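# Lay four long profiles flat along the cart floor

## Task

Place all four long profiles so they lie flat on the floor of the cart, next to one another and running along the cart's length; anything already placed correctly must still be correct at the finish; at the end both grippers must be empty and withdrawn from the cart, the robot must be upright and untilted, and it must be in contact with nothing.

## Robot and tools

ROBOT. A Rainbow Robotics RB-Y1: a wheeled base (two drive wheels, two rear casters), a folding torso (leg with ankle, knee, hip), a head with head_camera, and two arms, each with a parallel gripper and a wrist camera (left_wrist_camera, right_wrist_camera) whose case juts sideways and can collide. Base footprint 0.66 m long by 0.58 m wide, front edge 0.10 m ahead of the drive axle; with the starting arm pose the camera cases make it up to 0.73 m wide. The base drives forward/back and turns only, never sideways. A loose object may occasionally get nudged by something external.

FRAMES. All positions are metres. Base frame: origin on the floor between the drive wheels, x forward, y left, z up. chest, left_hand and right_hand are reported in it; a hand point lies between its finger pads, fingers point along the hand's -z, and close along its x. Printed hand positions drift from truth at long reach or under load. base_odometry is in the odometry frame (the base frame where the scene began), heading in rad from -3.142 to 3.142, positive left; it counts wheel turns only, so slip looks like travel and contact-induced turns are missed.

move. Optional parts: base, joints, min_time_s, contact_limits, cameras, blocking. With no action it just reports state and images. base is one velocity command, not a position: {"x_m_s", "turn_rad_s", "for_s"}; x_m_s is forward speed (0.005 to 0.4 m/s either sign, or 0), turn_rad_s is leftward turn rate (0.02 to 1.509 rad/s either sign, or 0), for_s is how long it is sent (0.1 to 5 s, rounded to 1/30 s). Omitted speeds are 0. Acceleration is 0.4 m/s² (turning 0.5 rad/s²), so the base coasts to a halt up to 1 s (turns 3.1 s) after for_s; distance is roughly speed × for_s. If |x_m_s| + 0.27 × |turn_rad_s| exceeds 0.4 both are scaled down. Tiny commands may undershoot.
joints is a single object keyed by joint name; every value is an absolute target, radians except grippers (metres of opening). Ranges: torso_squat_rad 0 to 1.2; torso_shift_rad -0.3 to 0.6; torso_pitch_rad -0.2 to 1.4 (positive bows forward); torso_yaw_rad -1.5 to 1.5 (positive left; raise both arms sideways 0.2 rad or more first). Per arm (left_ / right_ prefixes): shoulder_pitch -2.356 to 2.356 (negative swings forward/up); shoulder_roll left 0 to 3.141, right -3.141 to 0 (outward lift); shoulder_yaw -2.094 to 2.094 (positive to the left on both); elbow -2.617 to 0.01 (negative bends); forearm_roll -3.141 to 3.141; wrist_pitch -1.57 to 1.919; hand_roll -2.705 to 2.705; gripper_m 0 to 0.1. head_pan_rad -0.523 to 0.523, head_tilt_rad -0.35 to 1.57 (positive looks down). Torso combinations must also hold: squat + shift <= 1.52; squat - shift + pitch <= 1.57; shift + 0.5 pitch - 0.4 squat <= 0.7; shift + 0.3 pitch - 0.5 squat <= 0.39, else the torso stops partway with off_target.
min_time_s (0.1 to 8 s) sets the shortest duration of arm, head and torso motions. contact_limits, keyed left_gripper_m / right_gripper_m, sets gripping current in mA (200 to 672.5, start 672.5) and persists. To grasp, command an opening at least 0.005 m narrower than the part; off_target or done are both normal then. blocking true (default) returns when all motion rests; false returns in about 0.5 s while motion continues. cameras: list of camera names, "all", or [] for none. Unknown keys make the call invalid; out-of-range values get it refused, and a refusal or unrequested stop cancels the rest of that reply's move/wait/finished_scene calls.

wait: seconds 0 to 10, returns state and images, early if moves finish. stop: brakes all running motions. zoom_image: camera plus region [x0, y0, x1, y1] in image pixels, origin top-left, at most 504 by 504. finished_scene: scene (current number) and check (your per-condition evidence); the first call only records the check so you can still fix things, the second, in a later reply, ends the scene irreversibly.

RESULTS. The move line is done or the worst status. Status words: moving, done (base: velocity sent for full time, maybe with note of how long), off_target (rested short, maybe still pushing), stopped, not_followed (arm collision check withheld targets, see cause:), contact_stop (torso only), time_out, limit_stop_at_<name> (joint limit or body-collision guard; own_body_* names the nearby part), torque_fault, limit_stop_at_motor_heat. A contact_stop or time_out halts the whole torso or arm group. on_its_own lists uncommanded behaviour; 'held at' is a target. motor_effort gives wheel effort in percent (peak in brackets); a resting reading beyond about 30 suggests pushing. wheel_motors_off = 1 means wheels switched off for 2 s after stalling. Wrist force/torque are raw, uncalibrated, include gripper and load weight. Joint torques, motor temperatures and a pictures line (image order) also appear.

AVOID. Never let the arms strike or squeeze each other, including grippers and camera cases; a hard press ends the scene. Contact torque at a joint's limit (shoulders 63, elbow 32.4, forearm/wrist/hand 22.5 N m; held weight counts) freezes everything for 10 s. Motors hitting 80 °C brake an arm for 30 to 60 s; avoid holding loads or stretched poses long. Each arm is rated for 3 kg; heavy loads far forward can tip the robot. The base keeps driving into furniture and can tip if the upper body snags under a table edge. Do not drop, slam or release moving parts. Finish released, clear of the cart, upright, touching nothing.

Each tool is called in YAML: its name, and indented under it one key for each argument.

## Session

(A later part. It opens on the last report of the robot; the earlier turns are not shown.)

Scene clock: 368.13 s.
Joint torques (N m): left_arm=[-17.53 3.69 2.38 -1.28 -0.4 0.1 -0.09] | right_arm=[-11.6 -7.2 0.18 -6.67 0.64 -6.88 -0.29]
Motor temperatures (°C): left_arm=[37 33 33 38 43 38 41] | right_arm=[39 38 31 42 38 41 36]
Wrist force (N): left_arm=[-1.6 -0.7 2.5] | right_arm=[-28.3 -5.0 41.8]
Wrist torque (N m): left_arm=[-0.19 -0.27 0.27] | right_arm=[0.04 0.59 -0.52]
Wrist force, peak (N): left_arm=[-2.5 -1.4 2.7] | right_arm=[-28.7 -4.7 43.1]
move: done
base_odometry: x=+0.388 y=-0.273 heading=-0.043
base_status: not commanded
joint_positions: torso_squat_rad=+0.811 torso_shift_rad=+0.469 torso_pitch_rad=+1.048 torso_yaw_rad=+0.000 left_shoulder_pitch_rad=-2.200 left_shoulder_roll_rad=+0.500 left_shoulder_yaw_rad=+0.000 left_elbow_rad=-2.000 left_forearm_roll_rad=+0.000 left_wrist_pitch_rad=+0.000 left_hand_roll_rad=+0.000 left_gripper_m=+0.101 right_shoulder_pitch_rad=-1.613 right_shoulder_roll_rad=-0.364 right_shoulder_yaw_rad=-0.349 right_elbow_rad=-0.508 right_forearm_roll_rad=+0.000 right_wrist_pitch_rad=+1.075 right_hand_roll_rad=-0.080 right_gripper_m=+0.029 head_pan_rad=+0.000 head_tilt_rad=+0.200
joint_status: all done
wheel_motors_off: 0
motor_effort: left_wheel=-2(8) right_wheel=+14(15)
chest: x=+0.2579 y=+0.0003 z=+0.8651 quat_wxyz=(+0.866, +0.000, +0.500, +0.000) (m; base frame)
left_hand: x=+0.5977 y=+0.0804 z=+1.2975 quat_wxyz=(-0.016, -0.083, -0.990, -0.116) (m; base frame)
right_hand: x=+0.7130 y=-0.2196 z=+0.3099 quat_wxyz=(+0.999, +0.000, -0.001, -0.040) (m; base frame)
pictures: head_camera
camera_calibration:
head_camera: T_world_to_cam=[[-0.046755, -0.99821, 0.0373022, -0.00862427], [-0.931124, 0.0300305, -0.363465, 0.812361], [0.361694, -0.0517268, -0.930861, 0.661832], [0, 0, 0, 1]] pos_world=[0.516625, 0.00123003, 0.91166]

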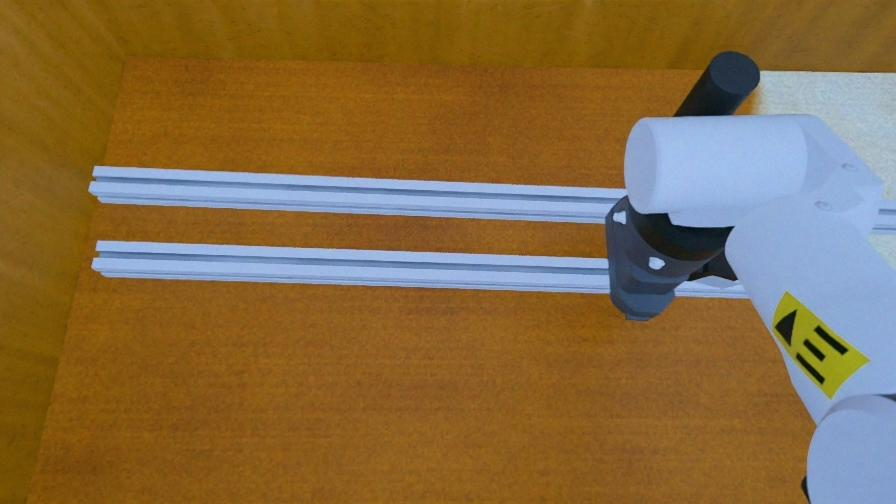

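move:
  joints: {"torso_squat_rad":0.805}
  cameras: []

move:
  joints: {"right_gripper_m":0.045}
  cameras: []

move:
  joints: {"torso_squat_rad":0.72,"torso_shift_rad":0.43}
  min_time_s: 1.5
  cameras: ["right_wrist_camera"]

move:
  joints: {"right_shoulder_pitch_rad":-1.75,"right_shoulder_roll_rad":-0.41,"right_shoulder_yaw_rad":-0.345,"right_elbow_rad":-0.85,"right_wrist_pitch_rad":1.4}
  min_time_s: 1.5
  cameras: ["head_camera"]

move:
  base: {"x_m_s":-0.2,"for_s":0.8}
  joints: {"right_shoulder_pitch_rad":-2.128,"right_shoulder_roll_rad":-0.539,"right_shoulder_yaw_rad":-0.294,"right_elbow_rad":-0.967,"right_wrist_pitch_rad":1.673,"head_tilt_rad":0.1}
  min_time_s: 1.5
  cameras: ["head_camera"]

move:
  base: {"x_m_s":-0.3,"for_s":1.83}
  cameras: []

Scene clock: 381.30 s.
Joint torques (N m): left_arm=[-17.17 3.73 1.96 -1.12 -0.33 0.2 -0.16] | right_arm=[-14.55 -6.98 0.27 -7.48 0.58 -3.25 -0.3]
Motor temperatures (°C): left_arm=[37 33 33 37 43 38 41] | right_arm=[38 38 31 41 38 43 36]
Wrist force (N): left_arm=[-1.6 -1.3 2.1] | right_arm=[-15.7 -4.4 9.0]
Wrist torque (N m): left_arm=[-0.11 -0.29 0.25] | right_arm=[0.11 -0.01 -0.52]
Wrist force, peak (N): left_arm=[-1.9 -1.3 2.7] | right_arm=[-28.5 -5.1 42.5]
move: done
base_odometry: x=+0.388 y=-0.273 heading=-0.043
base_status: not commanded
joint_positions: torso_squat_rad=+0.805 torso_shift_rad=+0.470 torso_pitch_rad=+1.049 torso_yaw_rad=+0.000 left_shoulder_pitch_rad=-2.200 left_shoulder_roll_rad=+0.500 left_shoulder_yaw_rad=+0.000 left_elbow_rad=-2.000 left_forearm_roll_rad=+0.000 left_wrist_pitch_rad=+0.000 left_hand_roll_rad=+0.000 left_gripper_m=+0.101 right_shoulder_pitch_rad=-1.612 right_shoulder_roll_rad=-0.364 right_shoulder_yaw_rad=-0.349 right_elbow_rad=-0.508 right_forearm_roll_rad=+0.000 right_wrist_pitch_rad=+1.074 right_hand_roll_rad=-0.080 right_gripper_m=+0.029 head_pan_rad=+0.000 head_tilt_rad=+0.200
joint_status: all done
wheel_motors_off: 0
motor_effort: left_wheel=-4(5) right_wheel=+9(15)
chest: x=+0.2597 y=+0.0003 z=+0.8674 quat_wxyz=(+0.866, +0.000, +0.501, +0.000) (m; base frame)
left_hand: x=+0.6001 y=+0.0804 z=+1.2993 quat_wxyz=(-0.015, -0.083, -0.990, -0.116) (m; base frame)
right_hand: x=+0.7138 y=-0.2197 z=+0.3113 quat_wxyz=(+0.999, +0.000, +0.000, -0.040) (m; base frame)
pictures: none
No camera images: "cameras" was empty.

Scene clock: 381.93 s.
Joint torques (N m): left_arm=[-17.7 4.13 2.18 -1.26 -0.4 0.1 -0.18] | right_arm=[-16.34 -6.95 -0.04 -7.61 0.49 -0.24 -0.13]
Motor temperatures (°C): left_arm=[37 33 33 37 43 38 41] | right_arm=[38 38 31 41 38 43 36]
Wrist force (N): left_arm=[-1.8 -1.1 2.4] | right_arm=[-5.0 -4.1 -12.2]
Wrist torque (N m): left_arm=[-0.13 -0.30 0.25] | right_arm=[0.04 -0.47 -0.35]
Wrist force, peak (N): left_arm=[-1.7 -1.3 2.6] | right_arm=[-15.6 -4.6 8.4]
move: done
base_odometry: x=+0.388 y=-0.273 heading=-0.043
base_status: not commanded
joint_positions: torso_squat_rad=+0.805 torso_shift_rad=+0.470 torso_pitch_rad=+1.050 torso_yaw_rad=+0.000 left_shoulder_pitch_rad=-2.200 left_shoulder_roll_rad=+0.500 left_shoulder_yaw_rad=+0.000 left_elbow_rad=-2.000 left_forearm_roll_rad=+0.000 left_wrist_pitch_rad=+0.000 left_hand_roll_rad=+0.000 left_gripper_m=+0.101 right_shoulder_pitch_rad=-1.612 right_shoulder_roll_rad=-0.364 right_shoulder_yaw_rad=-0.349 right_elbow_rad=-0.508 right_forearm_roll_rad=+0.000 right_wrist_pitch_rad=+1.073 right_hand_roll_rad=-0.080 right_gripper_m=+0.045 head_pan_rad=+0.000 head_tilt_rad=+0.200
joint_status: all done
wheel_motors_off: 0
motor_effort: left_wheel=-4(5) right_wheel=+8(12)
chest: x=+0.2601 y=+0.0003 z=+0.8671 quat_wxyz=(+0.865, +0.000, +0.501, +0.000) (m; base frame)
left_hand: x=+0.6008 y=+0.0804 z=+1.2988 quat_wxyz=(-0.015, -0.083, -0.990, -0.116) (m; base frame)
right_hand: x=+0.7137 y=-0.2197 z=+0.3105 quat_wxyz=(+0.999, +0.000, +0.000, -0.040) (m; base frame)
pictures: none
No camera images: "cameras" was empty.

Scene clock: 383.73 s.
Joint torques (N m): left_arm=[-17.33 4.16 2.34 -1.13 -0.58 0.26 -0.19] | right_arm=[-15.92 -6.92 0.53 -8.12 0.46 -0.28 -0.35]
Motor temperatures (°C): left_arm=[37 33 33 37 43 38 41] | right_arm=[38 38 31 41 38 43 36]
Wrist force (N): left_arm=[-1.8 -1.0 2.2] | right_arm=[-4.7 -4.4 -12.9]
Wrist torque (N m): left_arm=[-0.17 -0.31 0.28] | right_arm=[0.05 -0.47 -0.35]
Wrist force, peak (N): left_arm=[-2.0 -1.0 2.8] | right_arm=[-4.7 -4.4 -12.9]
move: done
base_odometry: x=+0.388 y=-0.273 heading=-0.043
base_status: not commanded
joint_positions: torso_squat_rad=+0.720 torso_shift_rad=+0.430 torso_pitch_rad=+1.050 torso_yaw_rad=+0.000 left_shoulder_pitch_rad=-2.200 left_shoulder_roll_rad=+0.500 left_shoulder_yaw_rad=+0.000 left_elbow_rad=-2.000 left_forearm_roll_rad=+0.000 left_wrist_pitch_rad=+0.000 left_hand_roll_rad=+0.000 left_gripper_m=+0.101 right_shoulder_pitch_rad=-1.612 right_shoulder_roll_rad=-0.364 right_shoulder_yaw_rad=-0.349 right_elbow_rad=-0.508 right_forearm_roll_rad=+0.000 right_wrist_pitch_rad=+1.073 right_hand_roll_rad=-0.080 right_gripper_m=+0.045 head_pan_rad=+0.000 head_tilt_rad=+0.200
joint_status: all done
wheel_motors_off: 0
motor_effort: left_wheel=-4(6) right_wheel=+9(11)
chest: x=+0.2598 y=+0.0003 z=+0.9127 quat_wxyz=(+0.865, +0.000, +0.501, +0.000) (m; base frame)
left_hand: x=+0.6007 y=+0.0804 z=+1.3443 quat_wxyz=(-0.015, -0.083, -0.990, -0.116) (m; base frame)
right_hand: x=+0.7133 y=-0.2197 z=+0.3560 quat_wxyz=(+0.999, +0.000, +0.000, -0.040) (m; base frame)
pictures: right_wrist_camera
camera_calibration:
right_wrist_camera: T_world_to_cam=[[-0.99523, 0.0973534, -0.00630525, 0.735168], [0.0841383, 0.889254, 0.44961, 0.00548924], [0.049378, 0.446934, -0.893203, 0.455009], [0, 0, 0, 1]] pos_world=[0.708732, -0.279812, 0.408583]

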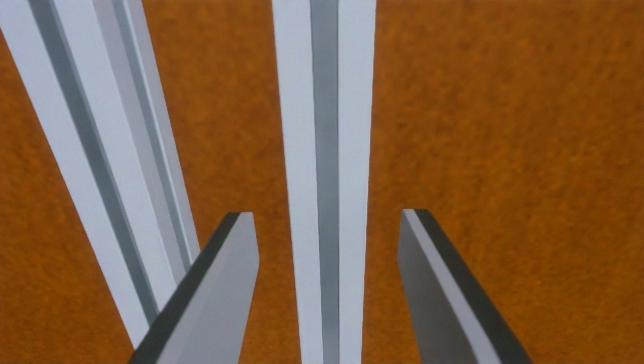

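Scene clock: 385.53 s.
Joint torques (N m): left_arm=[-18.33 4.15 2.75 -1.26 -0.67 0.41 -0.01] | right_arm=[-20.12 -9.65 1.75 -9.61 0.83 -0.49 -0.2]
Motor temperatures (°C): left_arm=[37 33 33 37 43 38 41] | right_arm=[38 38 31 41 38 42 36]
Wrist force (N): left_arm=[-1.6 -1.1 2.4] | right_arm=[-5.7 -4.5 -12.1]
Wrist torque (N m): left_arm=[-0.14 -0.30 0.25] | right_arm=[0.05 -0.52 -0.36]
Wrist force, peak (N): left_arm=[-1.7 -1.0 2.9] | right_arm=[-5.4 -4.4 -13.0]
move: done
base_odometry: x=+0.388 y=-0.273 heading=-0.043
base_status: not commanded
joint_positions: torso_squat_rad=+0.720 torso_shift_rad=+0.430 torso_pitch_rad=+1.050 torso_yaw_rad=+0.000 left_shoulder_pitch_rad=-2.200 left_shoulder_roll_rad=+0.500 left_shoulder_yaw_rad=+0.000 left_elbow_rad=-2.000 left_forearm_roll_rad=+0.000 left_wrist_pitch_rad=+0.000 left_hand_roll_rad=+0.000 left_gripper_m=+0.101 right_shoulder_pitch_rad=-1.750 right_shoulder_roll_rad=-0.410 right_shoulder_yaw_rad=-0.345 right_elbow_rad=-0.850 right_forearm_roll_rad=+0.000 right_wrist_pitch_rad=+1.400 right_hand_roll_rad=-0.080 right_gripper_m=+0.045 head_pan_rad=+0.000 head_tilt_rad=+0.200
joint_status: all done
wheel_motors_off: 0
motor_effort: left_wheel=-5(5) right_wheel=+8(12)
chest: x=+0.2598 y=+0.0003 z=+0.9127 quat_wxyz=(+0.865, +0.000, +0.501, +0.000) (m; base frame)
left_hand: x=+0.6007 y=+0.0804 z=+1.3443 quat_wxyz=(-0.015, -0.083, -0.990, -0.116) (m; base frame)
right_hand: x=+0.8251 y=-0.2172 z=+0.5021 quat_wxyz=(+0.996, +0.005, -0.080, -0.039) (m; base frame)
pictures: head_camera
camera_calibration:
head_camera: T_world_to_cam=[[-0.0465536, -0.998222, 0.037212, -0.0102798], [-0.932013, 0.0300016, -0.361182, 0.829611], [0.359423, -0.0514964, -0.931753, 0.706921], [0, 0, 0, 1]] pos_world=[0.518645, 0.00125274, 0.958699]

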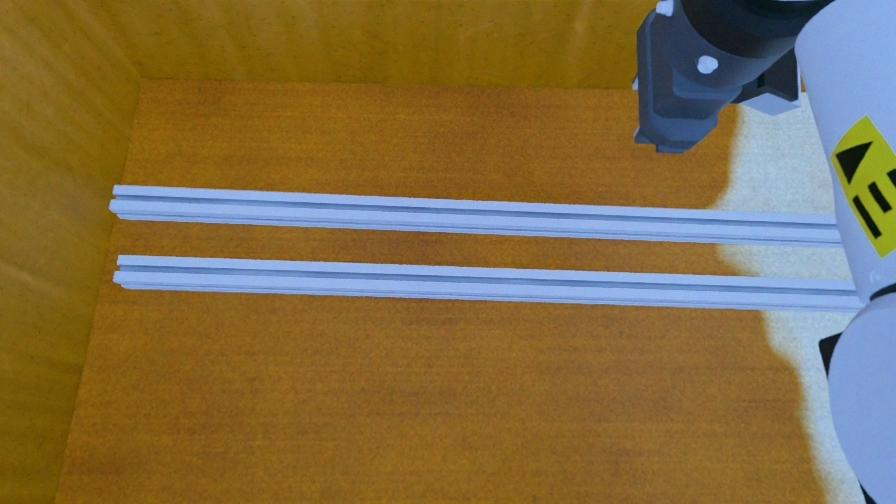

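Scene clock: 387.50 s.
Joint torques (N m): left_arm=[-18.16 3.77 2.45 -1.31 -0.34 0.14 -0.16] | right_arm=[-23.83 -8.81 1.35 -9.75 0.58 -0.89 -0.2]
Motor temperatures (°C): left_arm=[37 33 33 37 43 38 41] | right_arm=[38 38 31 41 38 42 36]
Wrist force (N): left_arm=[-1.2 -0.9 2.3] | right_arm=[-7.0 -4.9 -11.9]
Wrist torque (N m): left_arm=[-0.18 -0.22 0.25] | right_arm=[0.06 -0.60 -0.37]
Wrist force, peak (N): left_arm=[-1.7 -1.4 3.0] | right_arm=[-7.2 -5.1 -12.4]
move: done
base_odometry: x=+0.228 y=-0.266 heading=-0.043
base_status: done (sent for 0.8 of 0.8 s)
joint_positions: torso_squat_rad=+0.720 torso_shift_rad=+0.430 torso_pitch_rad=+1.050 torso_yaw_rad=+0.000 left_shoulder_pitch_rad=-2.200 left_shoulder_roll_rad=+0.500 left_shoulder_yaw_rad=+0.000 left_elbow_rad=-2.000 left_forearm_roll_rad=+0.000 left_wrist_pitch_rad=+0.000 left_hand_roll_rad=+0.000 left_gripper_m=+0.101 right_shoulder_pitch_rad=-2.128 right_shoulder_roll_rad=-0.539 right_shoulder_yaw_rad=-0.294 right_elbow_rad=-0.967 right_forearm_roll_rad=+0.000 right_wrist_pitch_rad=+1.673 right_hand_roll_rad=-0.080 right_gripper_m=+0.045 head_pan_rad=+0.000 head_tilt_rad=+0.100
joint_status: all done
wheel_motors_off: 0
motor_effort: left_wheel=-2(29) right_wheel=+3(17)
chest: x=+0.2598 y=+0.0003 z=+0.9128 quat_wxyz=(+0.865, +0.000, +0.501, +0.000) (m; base frame)
left_hand: x=+0.6006 y=+0.0804 z=+1.3445 quat_wxyz=(-0.015, -0.083, -0.990, -0.116) (m; base frame)
right_hand: x=+0.9192 y=-0.2191 z=+0.7406 quat_wxyz=(+0.979, +0.008, -0.199, -0.039) (m; base frame)
pictures: head_camera
camera_calibration:
head_camera: T_world_to_cam=[[-0.0499624, -0.998229, 0.0322921, -0.00389513], [-0.891246, 0.0299687, -0.45253, 0.902217], [0.450761, -0.0513897, -0.891164, 0.626138], [0, 0, 0, 1]] pos_world=[0.521664, 0.00125055, 0.966397]

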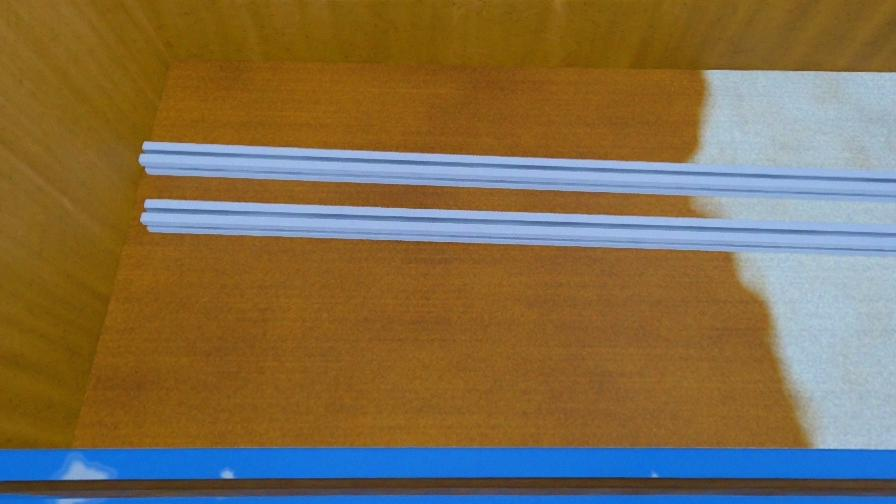

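Scene clock: 390.77 s.
Joint torques (N m): left_arm=[-17.75 3.58 1.91 -1.15 -0.45 0.13 -0.12] | right_arm=[-23.89 -9.36 1.67 -9.67 0.61 -0.8 -0.07]
Motor temperatures (°C): left_arm=[37 33 33 37 43 38 41] | right_arm=[38 38 31 41 38 42 36]
Wrist force (N): left_arm=[-1.3 -1.2 2.4] | right_arm=[-7.0 -5.0 -12.2]
Wrist torque (N m): left_arm=[-0.14 -0.24 0.27] | right_arm=[0.08 -0.60 -0.37]
Wrist force, peak (N): left_arm=[-2.1 -0.9 2.7] | right_arm=[-7.4 -5.0 -12.5]
move: done
base_odometry: x=-0.321 y=-0.242 heading=-0.043
base_status: done (sent for 1.83 of 1.83 s)
joint_positions: torso_squat_rad=+0.720 torso_shift_rad=+0.430 torso_pitch_rad=+1.050 torso_yaw_rad=+0.000 left_shoulder_pitch_rad=-2.200 left_shoulder_roll_rad=+0.500 left_shoulder_yaw_rad=+0.000 left_elbow_rad=-2.000 left_forearm_roll_rad=+0.000 left_wrist_pitch_rad=+0.000 left_hand_roll_rad=+0.000 left_gripper_m=+0.101 right_shoulder_pitch_rad=-2.128 right_shoulder_roll_rad=-0.539 right_shoulder_yaw_rad=-0.294 right_elbow_rad=-0.967 right_forearm_roll_rad=+0.000 right_wrist_pitch_rad=+1.673 right_hand_roll_rad=-0.080 right_gripper_m=+0.045 head_pan_rad=+0.000 head_tilt_rad=+0.100
joint_status: not commanded
wheel_motors_off: 0
motor_effort: left_wheel=-4(30) right_wheel=+8(19)
chest: x=+0.2598 y=+0.0003 z=+0.9128 quat_wxyz=(+0.865, +0.000, +0.501, +0.000) (m; base frame)
left_hand: x=+0.6005 y=+0.0804 z=+1.3445 quat_wxyz=(-0.015, -0.083, -0.990, -0.116) (m; base frame)
right_hand: x=+0.9191 y=-0.2191 z=+0.7406 quat_wxyz=(+0.979, +0.008, -0.199, -0.039) (m; base frame)
pictures: none
No camera images: "cameras" was empty.

move:
  base: {"turn_rad_s":0.5,"for_s":2.7}
  joints: {"torso_squat_rad":1.0,"torso_shift_rad":0,"torso_pitch_rad":0.44,"right_shoulder_pitch_rad":-0.551,"right_shoulder_roll_rad":-0.048,"right_shoulder_yaw_rad":-0.18,"right_elbow_rad":-0.901,"right_forearm_roll_rad":0,"right_wrist_pitch_rad":-0.485,"right_hand_roll_rad":1.57,"right_gripper_m":0.042,"left_shoulder_pitch_rad":-0.2,"left_shoulder_roll_rad":0.4,"left_elbow_rad":-2.2,"head_tilt_rad":0.3}
  min_time_s: 3
  cameras: []

Scene clock: 418.87 s.
Joint torques (N m): left_arm=[-7.6 3.2 3.06 -8.92 -0.51 -1.55 -0.1] | right_arm=[-11.05 -2.47 0.6 -9.28 0.28 -2.01 -0.28]
Motor temperatures (°C): left_arm=[37 33 33 37 43 38 41] | right_arm=[39 38 31 41 38 41 36]
Wrist force (N): left_arm=[-6.9 -2.1 -1.7] | right_arm=[-4.4 1.6 -6.9]
Wrist torque (N m): left_arm=[-0.09 -0.58 0.30] | right_arm=[-0.32 -0.45 -0.33]
Wrist force, peak (N): left_arm=[-7.6 -2.1 -1.1] | right_arm=[-7.1 -5.5 -12.2]
move: done
base_odometry: x=-0.322 y=-0.242 heading=+1.306
base_status: done (sent for 2.7 of 2.7 s)
joint_positions: torso_squat_rad=+1.000 torso_shift_rad=+0.000 torso_pitch_rad=+0.440 torso_yaw_rad=+0.000 left_shoulder_pitch_rad=-0.200 left_shoulder_roll_rad=+0.400 left_shoulder_yaw_rad=+0.000 left_elbow_rad=-2.200 left_forearm_roll_rad=+0.000 left_wrist_pitch_rad=+0.000 left_hand_roll_rad=+0.000 left_gripper_m=+0.101 right_shoulder_pitch_rad=-0.551 right_shoulder_roll_rad=-0.048 right_shoulder_yaw_rad=-0.180 right_elbow_rad=-0.901 right_forearm_roll_rad=+0.000 right_wrist_pitch_rad=-0.485 right_hand_roll_rad=+1.570 right_gripper_m=+0.042 head_pan_rad=+0.000 head_tilt_rad=+0.300
joint_status: all done
wheel_motors_off: 0
motor_effort: left_wheel=+1(36) right_wheel=+14(34)
chest: x=-0.0962 y=+0.0003 z=+0.9387 quat_wxyz=(+0.976, +0.000, +0.218, +0.000) (m; base frame)
left_hand: x=+0.3625 y=+0.1960 z=+0.8876 quat_wxyz=(+0.545, +0.035, -0.814, -0.195) (m; base frame)
right_hand: x=+0.4175 y=-0.2197 z=+0.5482 quat_wxyz=(+0.525, -0.474, -0.474, +0.525) (m; base frame)
pictures: none
No camera images: "cameras" was empty.

move:
  base: {"x_m_s":0.35,"for_s":3.635}
  cameras: []

move:
  base: {"turn_rad_s":-0.5,"for_s":2.63}
  cameras: ["head_camera","right_wrist_camera"]

Scene clock: 427.67 s.
Joint torques (N m): left_arm=[-6.3 3.19 3.42 -8.96 -0.2 -1.65 -0.27] | right_arm=[-10.44 -2.68 0.4 -9.38 0.36 -2.03 -0.28]
Motor temperatures (°C): left_arm=[37 33 33 38 43 38 41] | right_arm=[38 38 31 41 38 41 36]
Wrist force (N): left_arm=[-6.7 -2.4 -1.4] | right_arm=[-4.4 1.8 -6.8]
Wrist torque (N m): left_arm=[-0.06 -0.57 0.28] | right_arm=[-0.35 -0.44 -0.34]
Wrist force, peak (N): left_arm=[-7.4 -2.0 -1.5] | right_arm=[-4.4 1.9 -7.3]
move: done
base_odometry: x=+0.010 y=+0.985 heading=+1.307
base_status: done (sent for 3.63 of 3.63 s)
joint_positions: torso_squat_rad=+1.000 torso_shift_rad=+0.000 torso_pitch_rad=+0.440 torso_yaw_rad=+0.000 left_shoulder_pitch_rad=-0.200 left_shoulder_roll_rad=+0.400 left_shoulder_yaw_rad=+0.000 left_elbow_rad=-2.200 left_forearm_roll_rad=+0.000 left_wrist_pitch_rad=+0.000 left_hand_roll_rad=+0.000 left_gripper_m=+0.101 right_shoulder_pitch_rad=-0.551 right_shoulder_roll_rad=-0.048 right_shoulder_yaw_rad=-0.180 right_elbow_rad=-0.901 right_forearm_roll_rad=+0.000 right_wrist_pitch_rad=-0.485 right_hand_roll_rad=+1.570 right_gripper_m=+0.042 head_pan_rad=+0.000 head_tilt_rad=+0.300
joint_status: not commanded
wheel_motors_off: 0
motor_effort: left_wheel=+8(38) right_wheel=-9(48)
chest: x=-0.0962 y=+0.0003 z=+0.9387 quat_wxyz=(+0.976, +0.000, +0.218, +0.000) (m; base frame)
left_hand: x=+0.3626 y=+0.1959 z=+0.8876 quat_wxyz=(+0.545, +0.035, -0.815, -0.195) (m; base frame)
right_hand: x=+0.4175 y=-0.2197 z=+0.5481 quat_wxyz=(+0.525, -0.474, -0.474, +0.525) (m; base frame)
pictures: none
No camera images: "cameras" was empty.

Scene clock: 431.63 s.
Joint torques (N m): left_arm=[-6.23 2.16 2.86 -8.97 -0.39 -1.66 -0.14] | right_arm=[-10.38 -2.84 0.67 -9.1 0.34 -2 -0.11]
Motor temperatures (°C): left_arm=[37 33 33 38 43 38 41] | right_arm=[38 38 31 41 38 41 36]
Wrist force (N): left_arm=[-6.9 -2.2 -1.2] | right_arm=[-4.3 1.9 -7.0]
Wrist torque (N m): left_arm=[-0.11 -0.58 0.27] | right_arm=[-0.36 -0.43 -0.36]
Wrist force, peak (N): left_arm=[-7.2 -2.0 -1.9] | right_arm=[-4.5 1.8 -7.2]
move: done
base_odometry: x=+0.010 y=+0.985 heading=-0.009
base_status: done (sent for 2.63 of 2.63 s)
joint_positions: torso_squat_rad=+1.000 torso_shift_rad=+0.000 torso_pitch_rad=+0.440 torso_yaw_rad=+0.000 left_shoulder_pitch_rad=-0.200 left_shoulder_roll_rad=+0.400 left_shoulder_yaw_rad=+0.000 left_elbow_rad=-2.200 left_forearm_roll_rad=+0.000 left_wrist_pitch_rad=+0.000 left_hand_roll_rad=+0.000 left_gripper_m=+0.101 right_shoulder_pitch_rad=-0.551 right_shoulder_roll_rad=-0.048 right_shoulder_yaw_rad=-0.180 right_elbow_rad=-0.901 right_forearm_roll_rad=+0.000 right_wrist_pitch_rad=-0.485 right_hand_roll_rad=+1.570 right_gripper_m=+0.042 head_pan_rad=+0.000 head_tilt_rad=+0.300
joint_status: not commanded
wheel_motors_off: 0
motor_effort: left_wheel=+12(37) right_wheel=-1(42)
chest: x=-0.0962 y=+0.0003 z=+0.9387 quat_wxyz=(+0.976, +0.000, +0.218, +0.000) (m; base frame)
left_hand: x=+0.3626 y=+0.1959 z=+0.8876 quat_wxyz=(+0.545, +0.035, -0.815, -0.195) (m; base frame)
right_hand: x=+0.4175 y=-0.2197 z=+0.5481 quat_wxyz=(+0.525, -0.474, -0.474, +0.525) (m; base frame)
pictures: head_camera, right_wrist_camera
camera_calibration:
head_camera: T_world_to_cam=[[-0.0586704, -0.99823, 0.0096978, -0.00428196], [-0.637032, 0.0299581, -0.770255, 0.917695], [0.768602, -0.051369, -0.637662, 0.642329], [0, 0, 0, 1]] pos_world=[0.0906544, 0.00122898, 1.11649]
right_wrist_camera: T_world_to_cam=[[0.00506967, -0.999808, -0.0189265, -0.2097], [-0.537841, 0.0132298, -0.842943, 0.719714], [0.843031, 0.0144529, -0.537671, 0.0199985], [0, 0, 0, 1]] pos_world=[0.371295, -0.219471, 0.613462]

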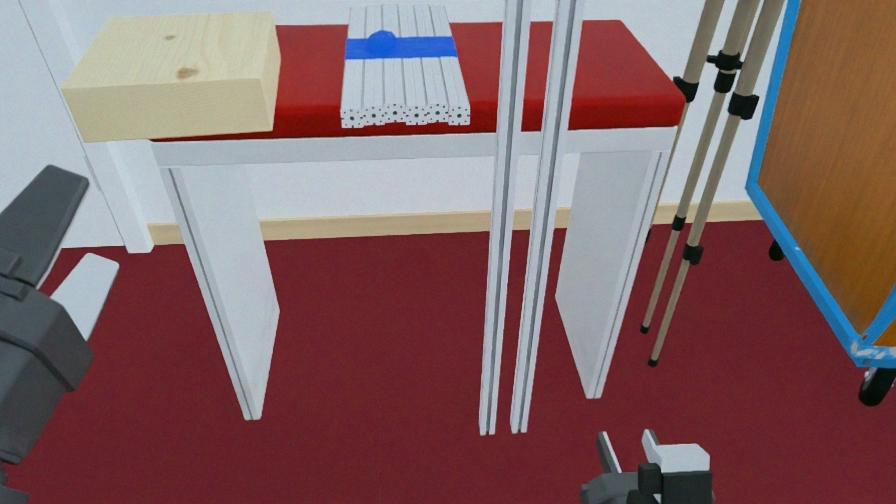

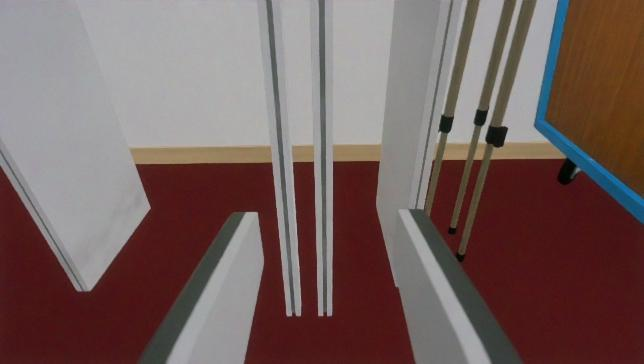

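move:
  base: {"turn_rad_s":0.1,"for_s":0.13}
  cameras: []

move:
  base: {"x_m_s":0.2,"for_s":1.3}
  cameras: ["right_wrist_camera"]

Scene clock: 435.00 s.
Joint torques (N m): left_arm=[-6.1 3.08 3.4 -8.93 -0.19 -1.51 -0.17] | right_arm=[-10.5 -2.53 0.97 -9.26 0.45 -2.07 -0.22]
Motor temperatures (°C): left_arm=[37 33 33 38 43 38 41] | right_arm=[38 38 31 41 38 41 36]
Wrist force (N): left_arm=[-6.6 -2.3 -1.6] | right_arm=[-4.4 1.6 -6.8]
Wrist torque (N m): left_arm=[-0.08 -0.58 0.27] | right_arm=[-0.35 -0.45 -0.34]
Wrist force, peak (N): left_arm=[-7.0 -2.0 -1.6] | right_arm=[-4.6 1.7 -7.1]
move: done
base_odometry: x=+0.010 y=+0.985 heading=+0.000
base_status: done (sent for 0.13 of 0.13 s)
joint_positions: torso_squat_rad=+1.000 torso_shift_rad=+0.000 torso_pitch_rad=+0.440 torso_yaw_rad=+0.000 left_shoulder_pitch_rad=-0.200 left_shoulder_roll_rad=+0.400 left_shoulder_yaw_rad=+0.000 left_elbow_rad=-2.200 left_forearm_roll_rad=+0.000 left_wrist_pitch_rad=+0.000 left_hand_roll_rad=+0.000 left_gripper_m=+0.101 right_shoulder_pitch_rad=-0.551 right_shoulder_roll_rad=-0.048 right_shoulder_yaw_rad=-0.180 right_elbow_rad=-0.901 right_forearm_roll_rad=+0.000 right_wrist_pitch_rad=-0.485 right_hand_roll_rad=+1.570 right_gripper_m=+0.042 head_pan_rad=+0.000 head_tilt_rad=+0.300
joint_status: not commanded
wheel_motors_off: 0
motor_effort: left_wheel=+6(14) right_wheel=+1(20)
chest: x=-0.0962 y=+0.0003 z=+0.9387 quat_wxyz=(+0.976, +0.000, +0.218, +0.000) (m; base frame)
left_hand: x=+0.3626 y=+0.1959 z=+0.8876 quat_wxyz=(+0.545, +0.035, -0.815, -0.195) (m; base frame)
right_hand: x=+0.4175 y=-0.2197 z=+0.5481 quat_wxyz=(+0.525, -0.474, -0.474, +0.525) (m; base frame)
pictures: none
No camera images: "cameras" was empty.

Scene clock: 437.17 s.
Joint torques (N m): left_arm=[-5.99 3.31 3.37 -9.19 -0.51 -1.43 -0.45] | right_arm=[-9.84 -2.17 0.57 -9.28 0.33 -1.88 -0.3]
Motor temperatures (°C): left_arm=[37 33 33 38 43 38 41] | right_arm=[38 38 31 41 38 41 36]
Wrist force (N): left_arm=[-6.4 -2.2 -1.3] | right_arm=[-4.5 1.6 -6.9]
Wrist torque (N m): left_arm=[-0.12 -0.55 0.28] | right_arm=[-0.35 -0.45 -0.33]
Wrist force, peak (N): left_arm=[-7.3 -2.2 -1.7] | right_arm=[-4.6 1.9 -7.3]
move: done
base_odometry: x=+0.270 y=+0.985 heading=-0.001
base_status: done (sent for 1.3 of 1.3 s)
joint_positions: torso_squat_rad=+1.000 torso_shift_rad=+0.000 torso_pitch_rad=+0.440 torso_yaw_rad=+0.000 left_shoulder_pitch_rad=-0.200 left_shoulder_roll_rad=+0.400 left_shoulder_yaw_rad=+0.000 left_elbow_rad=-2.200 left_forearm_roll_rad=+0.000 left_wrist_pitch_rad=+0.000 left_hand_roll_rad=+0.000 left_gripper_m=+0.101 right_shoulder_pitch_rad=-0.551 right_shoulder_roll_rad=-0.048 right_shoulder_yaw_rad=-0.180 right_elbow_rad=-0.901 right_forearm_roll_rad=+0.000 right_wrist_pitch_rad=-0.485 right_hand_roll_rad=+1.570 right_gripper_m=+0.042 head_pan_rad=+0.000 head_tilt_rad=+0.300
joint_status: not commanded
wheel_motors_off: 0
motor_effort: left_wheel=-6(43) right_wheel=+6(42)
chest: x=-0.0961 y=+0.0003 z=+0.9387 quat_wxyz=(+0.976, +0.000, +0.218, +0.000) (m; base frame)
left_hand: x=+0.3626 y=+0.1959 z=+0.8876 quat_wxyz=(+0.545, +0.035, -0.815, -0.195) (m; base frame)
right_hand: x=+0.4175 y=-0.2197 z=+0.5481 quat_wxyz=(+0.525, -0.474, -0.474, +0.525) (m; base frame)
pictures: right_wrist_camera
camera_calibration:
right_wrist_camera: T_world_to_cam=[[0.00506857, -0.999808, -0.0189264, -0.209701], [-0.537874, 0.0132298, -0.842922, 0.719698], [0.84301, 0.0144524, -0.537703, 0.0200127], [0, 0, 0, 1]] pos_world=[0.371298, -0.219471, 0.613441]

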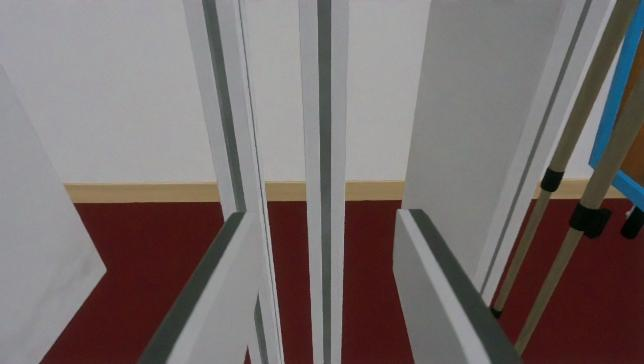

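move:
  base: {"x_m_s":0.12,"for_s":0.95}
  cameras: ["right_wrist_camera"]

Scene clock: 441.53 s.
Joint torques (N m): left_arm=[-6 3.05 3.48 -9.04 -0.47 -1.73 -0.21] | right_arm=[-10.03 -2.32 0.46 -9.07 0.36 -2.26 -0.31]
Motor temperatures (°C): left_arm=[37 33 33 38 43 38 41] | right_arm=[38 38 31 41 38 41 36]
Wrist force (N): left_arm=[-6.6 -1.9 -1.7] | right_arm=[-4.5 1.6 -7.1]
Wrist torque (N m): left_arm=[-0.15 -0.57 0.26] | right_arm=[-0.32 -0.44 -0.34]
Wrist force, peak (N): left_arm=[-7.4 -2.2 -1.6] | right_arm=[-4.2 2.0 -7.5]
move: done
base_odometry: x=+0.386 y=+0.985 heading=-0.001
base_status: done (sent for 0.97 of 0.97 s)
joint_positions: torso_squat_rad=+1.000 torso_shift_rad=+0.000 torso_pitch_rad=+0.440 torso_yaw_rad=+0.000 left_shoulder_pitch_rad=-0.200 left_shoulder_roll_rad=+0.400 left_shoulder_yaw_rad=+0.000 left_elbow_rad=-2.200 left_forearm_roll_rad=+0.000 left_wrist_pitch_rad=+0.000 left_hand_roll_rad=+0.000 left_gripper_m=+0.101 right_shoulder_pitch_rad=-0.551 right_shoulder_roll_rad=-0.048 right_shoulder_yaw_rad=-0.180 right_elbow_rad=-0.901 right_forearm_roll_rad=+0.000 right_wrist_pitch_rad=-0.485 right_hand_roll_rad=+1.570 right_gripper_m=+0.042 head_pan_rad=+0.000 head_tilt_rad=+0.300
joint_status: not commanded
wheel_motors_off: 0
motor_effort: left_wheel=-10(21) right_wheel=+9(37)
chest: x=-0.0962 y=+0.0003 z=+0.9387 quat_wxyz=(+0.976, +0.000, +0.218, +0.000) (m; base frame)
left_hand: x=+0.3626 y=+0.1959 z=+0.8876 quat_wxyz=(+0.545, +0.035, -0.815, -0.195) (m; base frame)
right_hand: x=+0.4175 y=-0.2197 z=+0.5481 quat_wxyz=(+0.525, -0.474, -0.474, +0.525) (m; base frame)
pictures: right_wrist_camera
camera_calibration:
right_wrist_camera: T_world_to_cam=[[0.00505678, -0.999808, -0.0189216, -0.209706], [-0.5379, 0.0132316, -0.842905, 0.719677], [0.842994, 0.0144403, -0.53773, 0.0200394], [0, 0, 0, 1]] pos_world=[0.371282, -0.219478, 0.613427]

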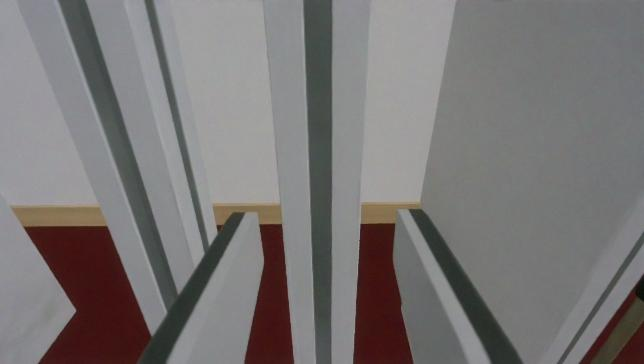

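move:
  base: {"x_m_s":0.1,"turn_rad_s":0.02,"for_s":0.23}
  cameras: ["right_wrist_camera"]

move:
  joints: {"right_gripper_m":0.015}
  cameras: ["right_wrist_camera"]

Scene clock: 448.43 s.
Joint torques (N m): left_arm=[-6.07 3.21 3.6 -9.42 -0.46 -1.6 -0.3] | right_arm=[-10.38 -2.41 0.78 -8.93 0.37 -2.14 -0.28]
Motor temperatures (°C): left_arm=[36 33 33 39 43 38 41] | right_arm=[37 38 31 41 38 41 36]
Wrist force (N): left_arm=[-6.6 -2.5 -1.3] | right_arm=[-4.3 1.8 -6.8]
Wrist torque (N m): left_arm=[-0.09 -0.56 0.30] | right_arm=[-0.34 -0.43 -0.34]
Wrist force, peak (N): left_arm=[-7.5 -1.8 -1.9] | right_arm=[-4.0 1.5 -7.9]
move: done
base_odometry: x=+0.408 y=+0.985 heading=+0.003
base_status: done (sent for 0.23 of 0.23 s)
joint_positions: torso_squat_rad=+1.000 torso_shift_rad=+0.000 torso_pitch_rad=+0.440 torso_yaw_rad=+0.000 left_shoulder_pitch_rad=-0.200 left_shoulder_roll_rad=+0.400 left_shoulder_yaw_rad=+0.000 left_elbow_rad=-2.200 left_forearm_roll_rad=+0.000 left_wrist_pitch_rad=+0.000 left_hand_roll_rad=+0.000 left_gripper_m=+0.101 right_shoulder_pitch_rad=-0.551 right_shoulder_roll_rad=-0.048 right_shoulder_yaw_rad=-0.180 right_elbow_rad=-0.901 right_forearm_roll_rad=+0.000 right_wrist_pitch_rad=-0.485 right_hand_roll_rad=+1.570 right_gripper_m=+0.042 head_pan_rad=+0.000 head_tilt_rad=+0.300
joint_status: not commanded
wheel_motors_off: 0
motor_effort: left_wheel=-5(25) right_wheel=+6(47)
chest: x=-0.0962 y=+0.0003 z=+0.9387 quat_wxyz=(+0.976, +0.000, +0.218, +0.000) (m; base frame)
left_hand: x=+0.3626 y=+0.1959 z=+0.8876 quat_wxyz=(+0.545, +0.035, -0.815, -0.195) (m; base frame)
right_hand: x=+0.4175 y=-0.2197 z=+0.5481 quat_wxyz=(+0.525, -0.474, -0.474, +0.525) (m; base frame)
pictures: right_wrist_camera
camera_calibration:
right_wrist_camera: T_world_to_cam=[[0.00507196, -0.999808, -0.0189279, -0.209699], [-0.537835, 0.0132299, -0.842946, 0.719714], [0.843035, 0.0144555, -0.537664, 0.0199993], [0, 0, 0, 1]] pos_world=[0.371291, -0.21947, 0.613464]

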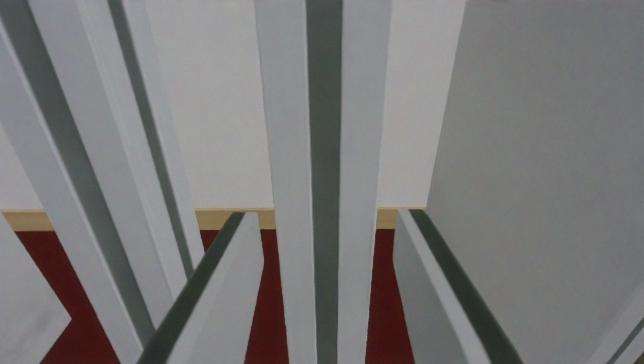

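Scene clock: 449.20 s.
Joint torques (N m): left_arm=[-6.91 2.81 3.9 -8.71 -0.21 -1.9 -0.16] | right_arm=[-10.33 -2.63 0.17 -9.06 0.16 -2.18 -0.23]
Motor temperatures (°C): left_arm=[36 33 33 39 43 38 41] | right_arm=[37 38 31 41 38 41 36]
Wrist force (N): left_arm=[-6.7 -2.1 -1.4] | right_arm=[-3.7 1.6 -6.8]
Wrist torque (N m): left_arm=[-0.13 -0.58 0.26] | right_arm=[-0.35 -0.47 -0.62]
Wrist force, peak (N): left_arm=[-6.9 -1.9 -1.8] | right_arm=[-4.4 1.9 -7.0]
move: off_target
base_odometry: x=+0.408 y=+0.985 heading=+0.003
base_status: not commanded
joint_positions: torso_squat_rad=+1.000 torso_shift_rad=+0.000 torso_pitch_rad=+0.440 torso_yaw_rad=+0.000 left_shoulder_pitch_rad=-0.200 left_shoulder_roll_rad=+0.400 left_shoulder_yaw_rad=+0.000 left_elbow_rad=-2.200 left_forearm_roll_rad=+0.000 left_wrist_pitch_rad=+0.000 left_hand_roll_rad=+0.000 left_gripper_m=+0.101 right_shoulder_pitch_rad=-0.551 right_shoulder_roll_rad=-0.048 right_shoulder_yaw_rad=-0.180 right_elbow_rad=-0.901 right_forearm_roll_rad=+0.000 right_wrist_pitch_rad=-0.485 right_hand_roll_rad=+1.570 right_gripper_m=+0.029 head_pan_rad=+0.000 head_tilt_rad=+0.300
joint_status: right_gripper_m off_target (ended at +0.029, target +0.015)
wheel_motors_off: 0
motor_effort: left_wheel=-6(6) right_wheel=+6(8)
chest: x=-0.0962 y=+0.0003 z=+0.9387 quat_wxyz=(+0.976, +0.000, +0.218, +0.000) (m; base frame)
left_hand: x=+0.3626 y=+0.1959 z=+0.8876 quat_wxyz=(+0.545, +0.035, -0.815, -0.195) (m; base frame)
right_hand: x=+0.4175 y=-0.2197 z=+0.5481 quat_wxyz=(+0.525, -0.474, -0.474, +0.525) (m; base frame)
pictures: right_wrist_camera
camera_calibration:
right_wrist_camera: T_world_to_cam=[[0.00508368, -0.999808, -0.0189417, -0.209687], [-0.537855, 0.0132349, -0.842934, 0.719708], [0.843022, 0.0144731, -0.537684, 0.0200175], [0, 0, 0, 1]] pos_world=[0.371289, -0.219461, 0.613457]

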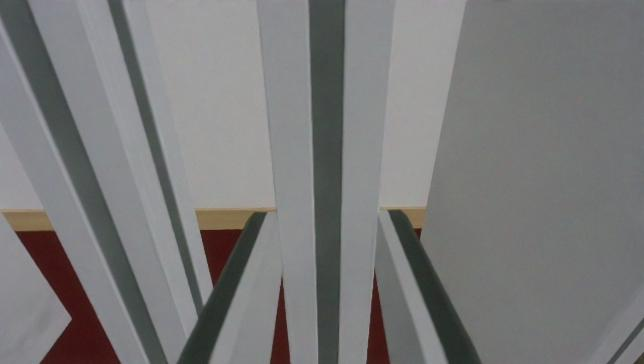

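move:
  joints: {"torso_squat_rad":0.9}
  min_time_s: 1
  cameras: ["right_wrist_camera"]

move:
  base: {"x_m_s":-0.2,"for_s":1.67}
  cameras: ["head_camera","right_wrist_camera"]

move:
  base: {"turn_rad_s":-0.5,"for_s":3.18}
  cameras: ["right_wrist_camera"]

Scene clock: 455.03 s.
Joint torques (N m): left_arm=[-6.72 2.42 3.61 -9.24 -0.36 -1.66 -0.26] | right_arm=[-14.4 -2.21 0.44 -13.36 0.51 -4.77 -0.22]
Motor temperatures (°C): left_arm=[36 33 33 39 43 38 41] | right_arm=[37 38 31 41 38 41 36]
Wrist force (N): left_arm=[-6.3 -1.6 -1.4] | right_arm=[-4.1 10.8 -7.8]
Wrist torque (N m): left_arm=[-0.13 -0.50 0.23] | right_arm=[0.04 -0.43 -0.34]
Wrist force, peak (N): left_arm=[-7.0 -2.3 -1.5] | right_arm=[-4.1 11.7 -7.9]
move: done
base_odometry: x=+0.408 y=+0.985 heading=+0.003
base_status: not commanded
joint_positions: torso_squat_rad=+0.900 torso_shift_rad=+0.000 torso_pitch_rad=+0.441 torso_yaw_rad=+0.000 left_shoulder_pitch_rad=-0.200 left_shoulder_roll_rad=+0.400 left_shoulder_yaw_rad=+0.000 left_elbow_rad=-2.200 left_forearm_roll_rad=+0.000 left_wrist_pitch_rad=+0.000 left_hand_roll_rad=+0.000 left_gripper_m=+0.101 right_shoulder_pitch_rad=-0.550 right_shoulder_roll_rad=-0.048 right_shoulder_yaw_rad=-0.180 right_elbow_rad=-0.900 right_forearm_roll_rad=+0.000 right_wrist_pitch_rad=-0.484 right_hand_roll_rad=+1.570 right_gripper_m=+0.029 head_pan_rad=+0.000 head_tilt_rad=+0.300
joint_status: all done
wheel_motors_off: 0
motor_effort: left_wheel=-6(7) right_wheel=+7(8)
chest: x=-0.0960 y=+0.0003 z=+0.9955 quat_wxyz=(+0.976, +0.000, +0.218, +0.000) (m; base frame)
left_hand: x=+0.3628 y=+0.1959 z=+0.9443 quat_wxyz=(+0.546, +0.035, -0.814, -0.195) (m; base frame)
right_hand: x=+0.4168 y=-0.2199 z=+0.6037 quat_wxyz=(+0.525, -0.473, -0.473, +0.525) (m; base frame)
pictures: right_wrist_camera
camera_calibration:
right_wrist_camera: T_world_to_cam=[[0.00468807, -0.999812, -0.0188042, -0.208778], [-0.540498, 0.0132875, -0.84124, 0.766258], [0.841332, 0.0141074, -0.540334, 0.0526751], [0, 0, 0, 1]] pos_world=[0.370822, -0.219663, 0.669144]

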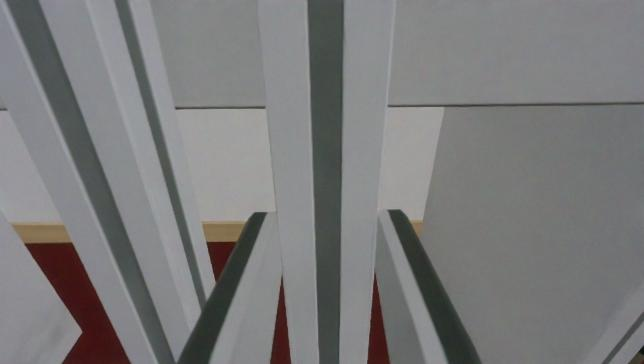

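Scene clock: 457.77 s.
Joint torques (N m): left_arm=[-6.77 2.82 3.54 -8.82 -0.52 -1.69 -0.06] | right_arm=[-15.6 -2.72 0.51 -13.8 0.36 -4.7 -0.2]
Motor temperatures (°C): left_arm=[36 33 33 39 43 38 41] | right_arm=[37 38 31 41 38 41 36]
Wrist force (N): left_arm=[-6.6 -2.0 -1.4] | right_arm=[-4.1 10.8 -8.0]
Wrist torque (N m): left_arm=[-0.07 -0.54 0.24] | right_arm=[0.13 -0.45 -0.35]
Wrist force, peak (N): left_arm=[-6.9 -2.7 -1.5] | right_arm=[-4.1 11.4 -8.9]
move: done
base_odometry: x=+0.075 y=+0.984 heading=+0.005
base_status: done (sent for 1.67 of 1.67 s)
joint_positions: torso_squat_rad=+0.900 torso_shift_rad=+0.000 torso_pitch_rad=+0.440 torso_yaw_rad=+0.000 left_shoulder_pitch_rad=-0.200 left_shoulder_roll_rad=+0.400 left_shoulder_yaw_rad=+0.000 left_elbow_rad=-2.200 left_forearm_roll_rad=+0.000 left_wrist_pitch_rad=+0.000 left_hand_roll_rad=+0.000 left_gripper_m=+0.101 right_shoulder_pitch_rad=-0.550 right_shoulder_roll_rad=-0.048 right_shoulder_yaw_rad=-0.180 right_elbow_rad=-0.900 right_forearm_roll_rad=+0.000 right_wrist_pitch_rad=-0.484 right_hand_roll_rad=+1.570 right_gripper_m=+0.029 head_pan_rad=+0.000 head_tilt_rad=+0.300
joint_status: not commanded
wheel_motors_off: 0
motor_effort: left_wheel=+18(38) right_wheel=-19(35)
chest: x=-0.0961 y=+0.0003 z=+0.9955 quat_wxyz=(+0.976, +0.000, +0.218, +0.000) (m; base frame)
left_hand: x=+0.3627 y=+0.1959 z=+0.9443 quat_wxyz=(+0.545, +0.035, -0.814, -0.195) (m; base frame)
right_hand: x=+0.4167 y=-0.2199 z=+0.6037 quat_wxyz=(+0.525, -0.473, -0.473, +0.525) (m; base frame)
pictures: head_camera, right_wrist_camera
camera_calibration:
head_camera: T_world_to_cam=[[-0.0586665, -0.998231, 0.00969454, -0.00482297], [-0.637224, 0.029971, -0.770095, 0.961387], [0.768442, -0.0513564, -0.637855, 0.678705], [0, 0, 0, 1]] pos_world=[0.0907906, 0.00122766, 1.17332]
right_wrist_camera: T_world_to_cam=[[0.0046401, -0.999812, -0.0188215, -0.208765], [-0.540609, 0.0133261, -0.841168, 0.766191], [0.841261, 0.0140782, -0.540446, 0.0528591], [0, 0, 0, 1]] pos_world=[0.37071, -0.21968, 0.669134]

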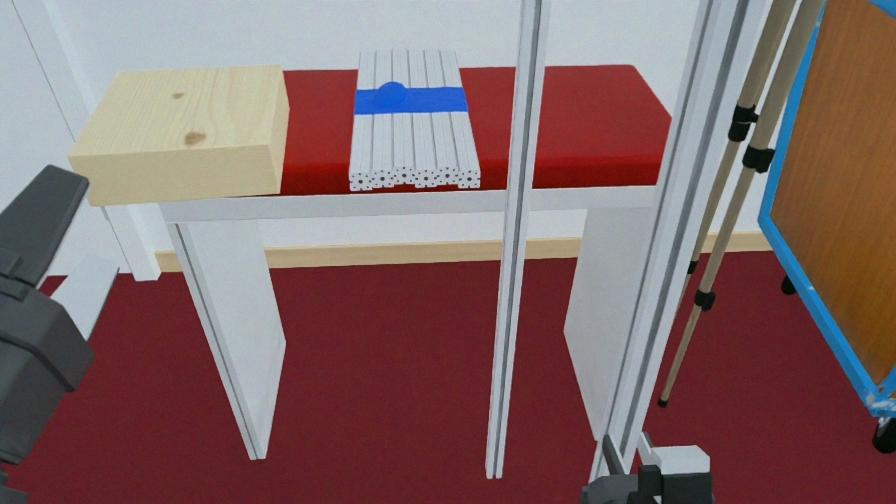

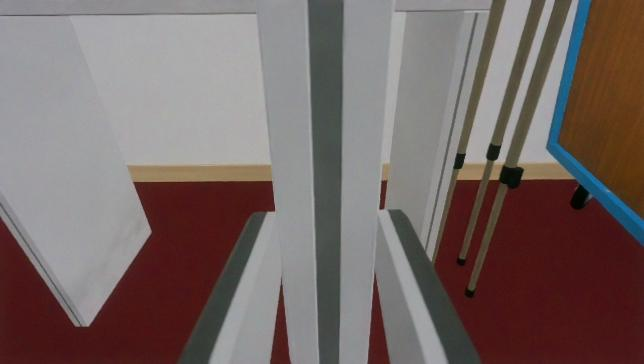

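Scene clock: 462.27 s.
Joint torques (N m): left_arm=[-5.99 2.91 3.72 -9.46 -0.41 -1.73 -0.32] | right_arm=[-15.14 -2.82 0.34 -13.63 0.31 -4.8 -0.18]
Motor temperatures (°C): left_arm=[36 33 33 39 43 38 41] | right_arm=[37 38 31 41 38 41 36]
Wrist force (N): left_arm=[-6.7 -1.9 -1.0] | right_arm=[-4.1 10.8 -8.1]
Wrist torque (N m): left_arm=[-0.09 -0.55 0.27] | right_arm=[0.09 -0.43 -0.35]
Wrist force, peak (N): left_arm=[-7.0 -2.2 -1.2] | right_arm=[-4.3 11.3 -7.9]
move: done
base_odometry: x=+0.075 y=+0.984 heading=-1.579
base_status: done (sent for 3.17 of 3.17 s)
joint_positions: torso_squat_rad=+0.900 torso_shift_rad=+0.000 torso_pitch_rad=+0.440 torso_yaw_rad=+0.000 left_shoulder_pitch_rad=-0.200 left_shoulder_roll_rad=+0.400 left_shoulder_yaw_rad=+0.000 left_elbow_rad=-2.200 left_forearm_roll_rad=+0.000 left_wrist_pitch_rad=+0.000 left_hand_roll_rad=+0.000 left_gripper_m=+0.101 right_shoulder_pitch_rad=-0.550 right_shoulder_roll_rad=-0.048 right_shoulder_yaw_rad=-0.180 right_elbow_rad=-0.900 right_forearm_roll_rad=+0.000 right_wrist_pitch_rad=-0.484 right_hand_roll_rad=+1.570 right_gripper_m=+0.029 head_pan_rad=+0.000 head_tilt_rad=+0.300
joint_status: not commanded
wheel_motors_off: 0
motor_effort: left_wheel=+12(45) right_wheel=+1(42)
chest: x=-0.0961 y=+0.0003 z=+0.9955 quat_wxyz=(+0.976, +0.000, +0.218, +0.000) (m; base frame)
left_hand: x=+0.3627 y=+0.1959 z=+0.9443 quat_wxyz=(+0.545, +0.035, -0.814, -0.195) (m; base frame)
right_hand: x=+0.4167 y=-0.2199 z=+0.6037 quat_wxyz=(+0.525, -0.473, -0.473, +0.525) (m; base frame)
pictures: right_wrist_camera
camera_calibration:
right_wrist_camera: T_world_to_cam=[[0.00463941, -0.999812, -0.0188477, -0.208746], [-0.540585, 0.0133489, -0.841184, 0.766208], [0.841277, 0.0140914, -0.540421, 0.0528368], [0, 0, 0, 1]] pos_world=[0.370718, -0.21968, 0.669142]

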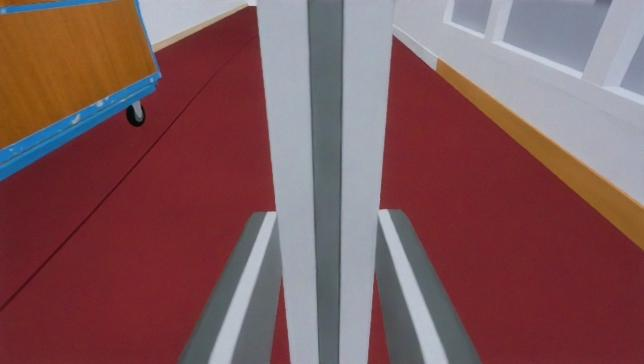

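move:
  base: {"x_m_s":0.3,"for_s":4.14}
  cameras: []

move:
  base: {"turn_rad_s":0.5,"for_s":3.08}
  joints: {"right_hand_roll_rad":-0.08,"left_shoulder_pitch_rad":-1.3,"left_shoulder_roll_rad":0.3,"left_elbow_rad":-2.0}
  min_time_s: 3
  cameras: ["head_camera"]

Scene clock: 477.90 s.
Joint torques (N m): left_arm=[-6.46 2.94 2.78 -8.97 -0.28 -1.6 -0.27] | right_arm=[-14.57 -3 0.44 -13.34 0.17 -4.72 -0.26]
Motor temperatures (°C): left_arm=[36 33 33 39 43 38 41] | right_arm=[37 38 31 42 38 42 36]
Wrist force (N): left_arm=[-6.9 -2.1 -1.4] | right_arm=[-4.2 11.2 -7.9]
Wrist torque (N m): left_arm=[-0.08 -0.57 0.26] | right_arm=[-0.02 -0.44 -0.35]
Wrist force, peak (N): left_arm=[-7.1 -2.2 -1.5] | right_arm=[-4.0 11.3 -8.7]
move: done
base_odometry: x=+0.065 y=-0.256 heading=-1.578
base_status: done (sent for 4.13 of 4.13 s)
joint_positions: torso_squat_rad=+0.900 torso_shift_rad=+0.000 torso_pitch_rad=+0.440 torso_yaw_rad=+0.000 left_shoulder_pitch_rad=-0.200 left_shoulder_roll_rad=+0.400 left_shoulder_yaw_rad=+0.000 left_elbow_rad=-2.200 left_forearm_roll_rad=+0.000 left_wrist_pitch_rad=+0.000 left_hand_roll_rad=+0.000 left_gripper_m=+0.101 right_shoulder_pitch_rad=-0.550 right_shoulder_roll_rad=-0.048 right_shoulder_yaw_rad=-0.180 right_elbow_rad=-0.900 right_forearm_roll_rad=+0.000 right_wrist_pitch_rad=-0.484 right_hand_roll_rad=+1.570 right_gripper_m=+0.029 head_pan_rad=+0.000 head_tilt_rad=+0.300
joint_status: not commanded
wheel_motors_off: 0
motor_effort: left_wheel=+1(46) right_wheel=-7(42)
chest: x=-0.0960 y=+0.0003 z=+0.9955 quat_wxyz=(+0.976, +0.000, +0.218, +0.000) (m; base frame)
left_hand: x=+0.3628 y=+0.1959 z=+0.9443 quat_wxyz=(+0.546, +0.035, -0.814, -0.195) (m; base frame)
right_hand: x=+0.4168 y=-0.2199 z=+0.6037 quat_wxyz=(+0.525, -0.473, -0.473, +0.525) (m; base frame)
pictures: none
No camera images: "cameras" was empty.

Scene clock: 482.30 s.
Joint torques (N m): left_arm=[-18.36 0.75 3.07 -3.89 -0.29 -0.44 -0.13] | right_arm=[-14.74 -2.53 0.87 -13.6 0.49 -4.75 -0.24]
Motor temperatures (°C): left_arm=[36 33 33 39 43 38 41] | right_arm=[37 38 31 42 38 42 36]
Wrist force (N): left_arm=[-3.4 -0.9 2.5] | right_arm=[-19.5 -5.4 -7.8]
Wrist torque (N m): left_arm=[-0.18 -0.39 0.23] | right_arm=[-0.15 -0.42 -0.42]
Wrist force, peak (N): left_arm=[-7.2 -2.3 -1.1] | right_arm=[-20.1 -5.5 -7.8]
move: done
base_odometry: x=+0.065 y=-0.256 heading=-0.046
base_status: done (sent for 3.07 of 3.07 s)
joint_positions: torso_squat_rad=+0.900 torso_shift_rad=+0.000 torso_pitch_rad=+0.440 torso_yaw_rad=+0.000 left_shoulder_pitch_rad=-1.300 left_shoulder_roll_rad=+0.300 left_shoulder_yaw_rad=+0.000 left_elbow_rad=-2.000 left_forearm_roll_rad=+0.000 left_wrist_pitch_rad=+0.000 left_hand_roll_rad=+0.000 left_gripper_m=+0.101 right_shoulder_pitch_rad=-0.550 right_shoulder_roll_rad=-0.048 right_shoulder_yaw_rad=-0.180 right_elbow_rad=-0.900 right_forearm_roll_rad=+0.000 right_wrist_pitch_rad=-0.484 right_hand_roll_rad=-0.080 right_gripper_m=+0.029 head_pan_rad=+0.000 head_tilt_rad=+0.300
joint_status: all done
wheel_motors_off: 0
motor_effort: left_wheel=+1(39) right_wheel=+12(32)
chest: x=-0.0960 y=+0.0003 z=+0.9955 quat_wxyz=(+0.976, +0.000, +0.218, +0.000) (m; base frame)
left_hand: x=+0.3206 y=+0.0650 z=+1.3443 quat_wxyz=(+0.143, -0.071, -0.975, -0.153) (m; base frame)
right_hand: x=+0.4168 y=-0.2199 z=+0.6037 quat_wxyz=(+0.742, +0.027, -0.669, -0.030) (m; base frame)
pictures: head_camera
camera_calibration:
head_camera: T_world_to_cam=[[-0.0586738, -0.99823, 0.00967908, -0.00481143], [-0.637348, 0.0299959, -0.769992, 0.961328], [0.768339, -0.0513473, -0.63798, 0.678754], [0, 0, 0, 1]] pos_world=[0.0909048, 0.00121339, 1.17329]

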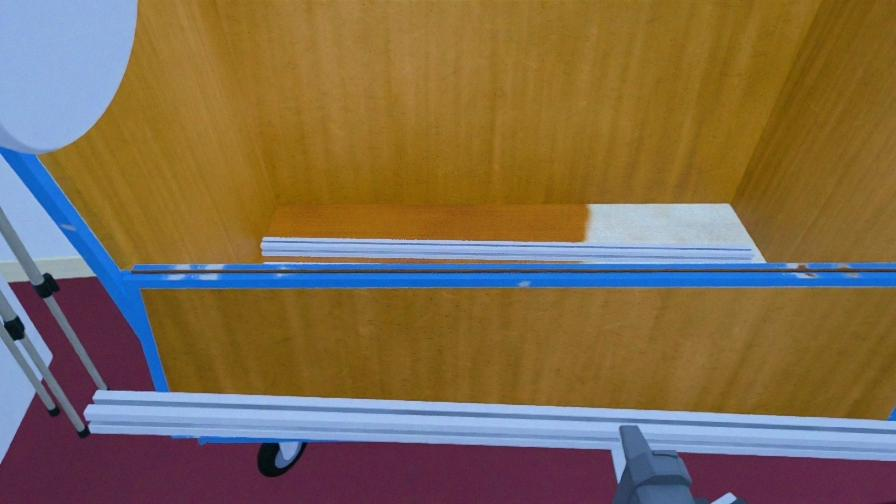

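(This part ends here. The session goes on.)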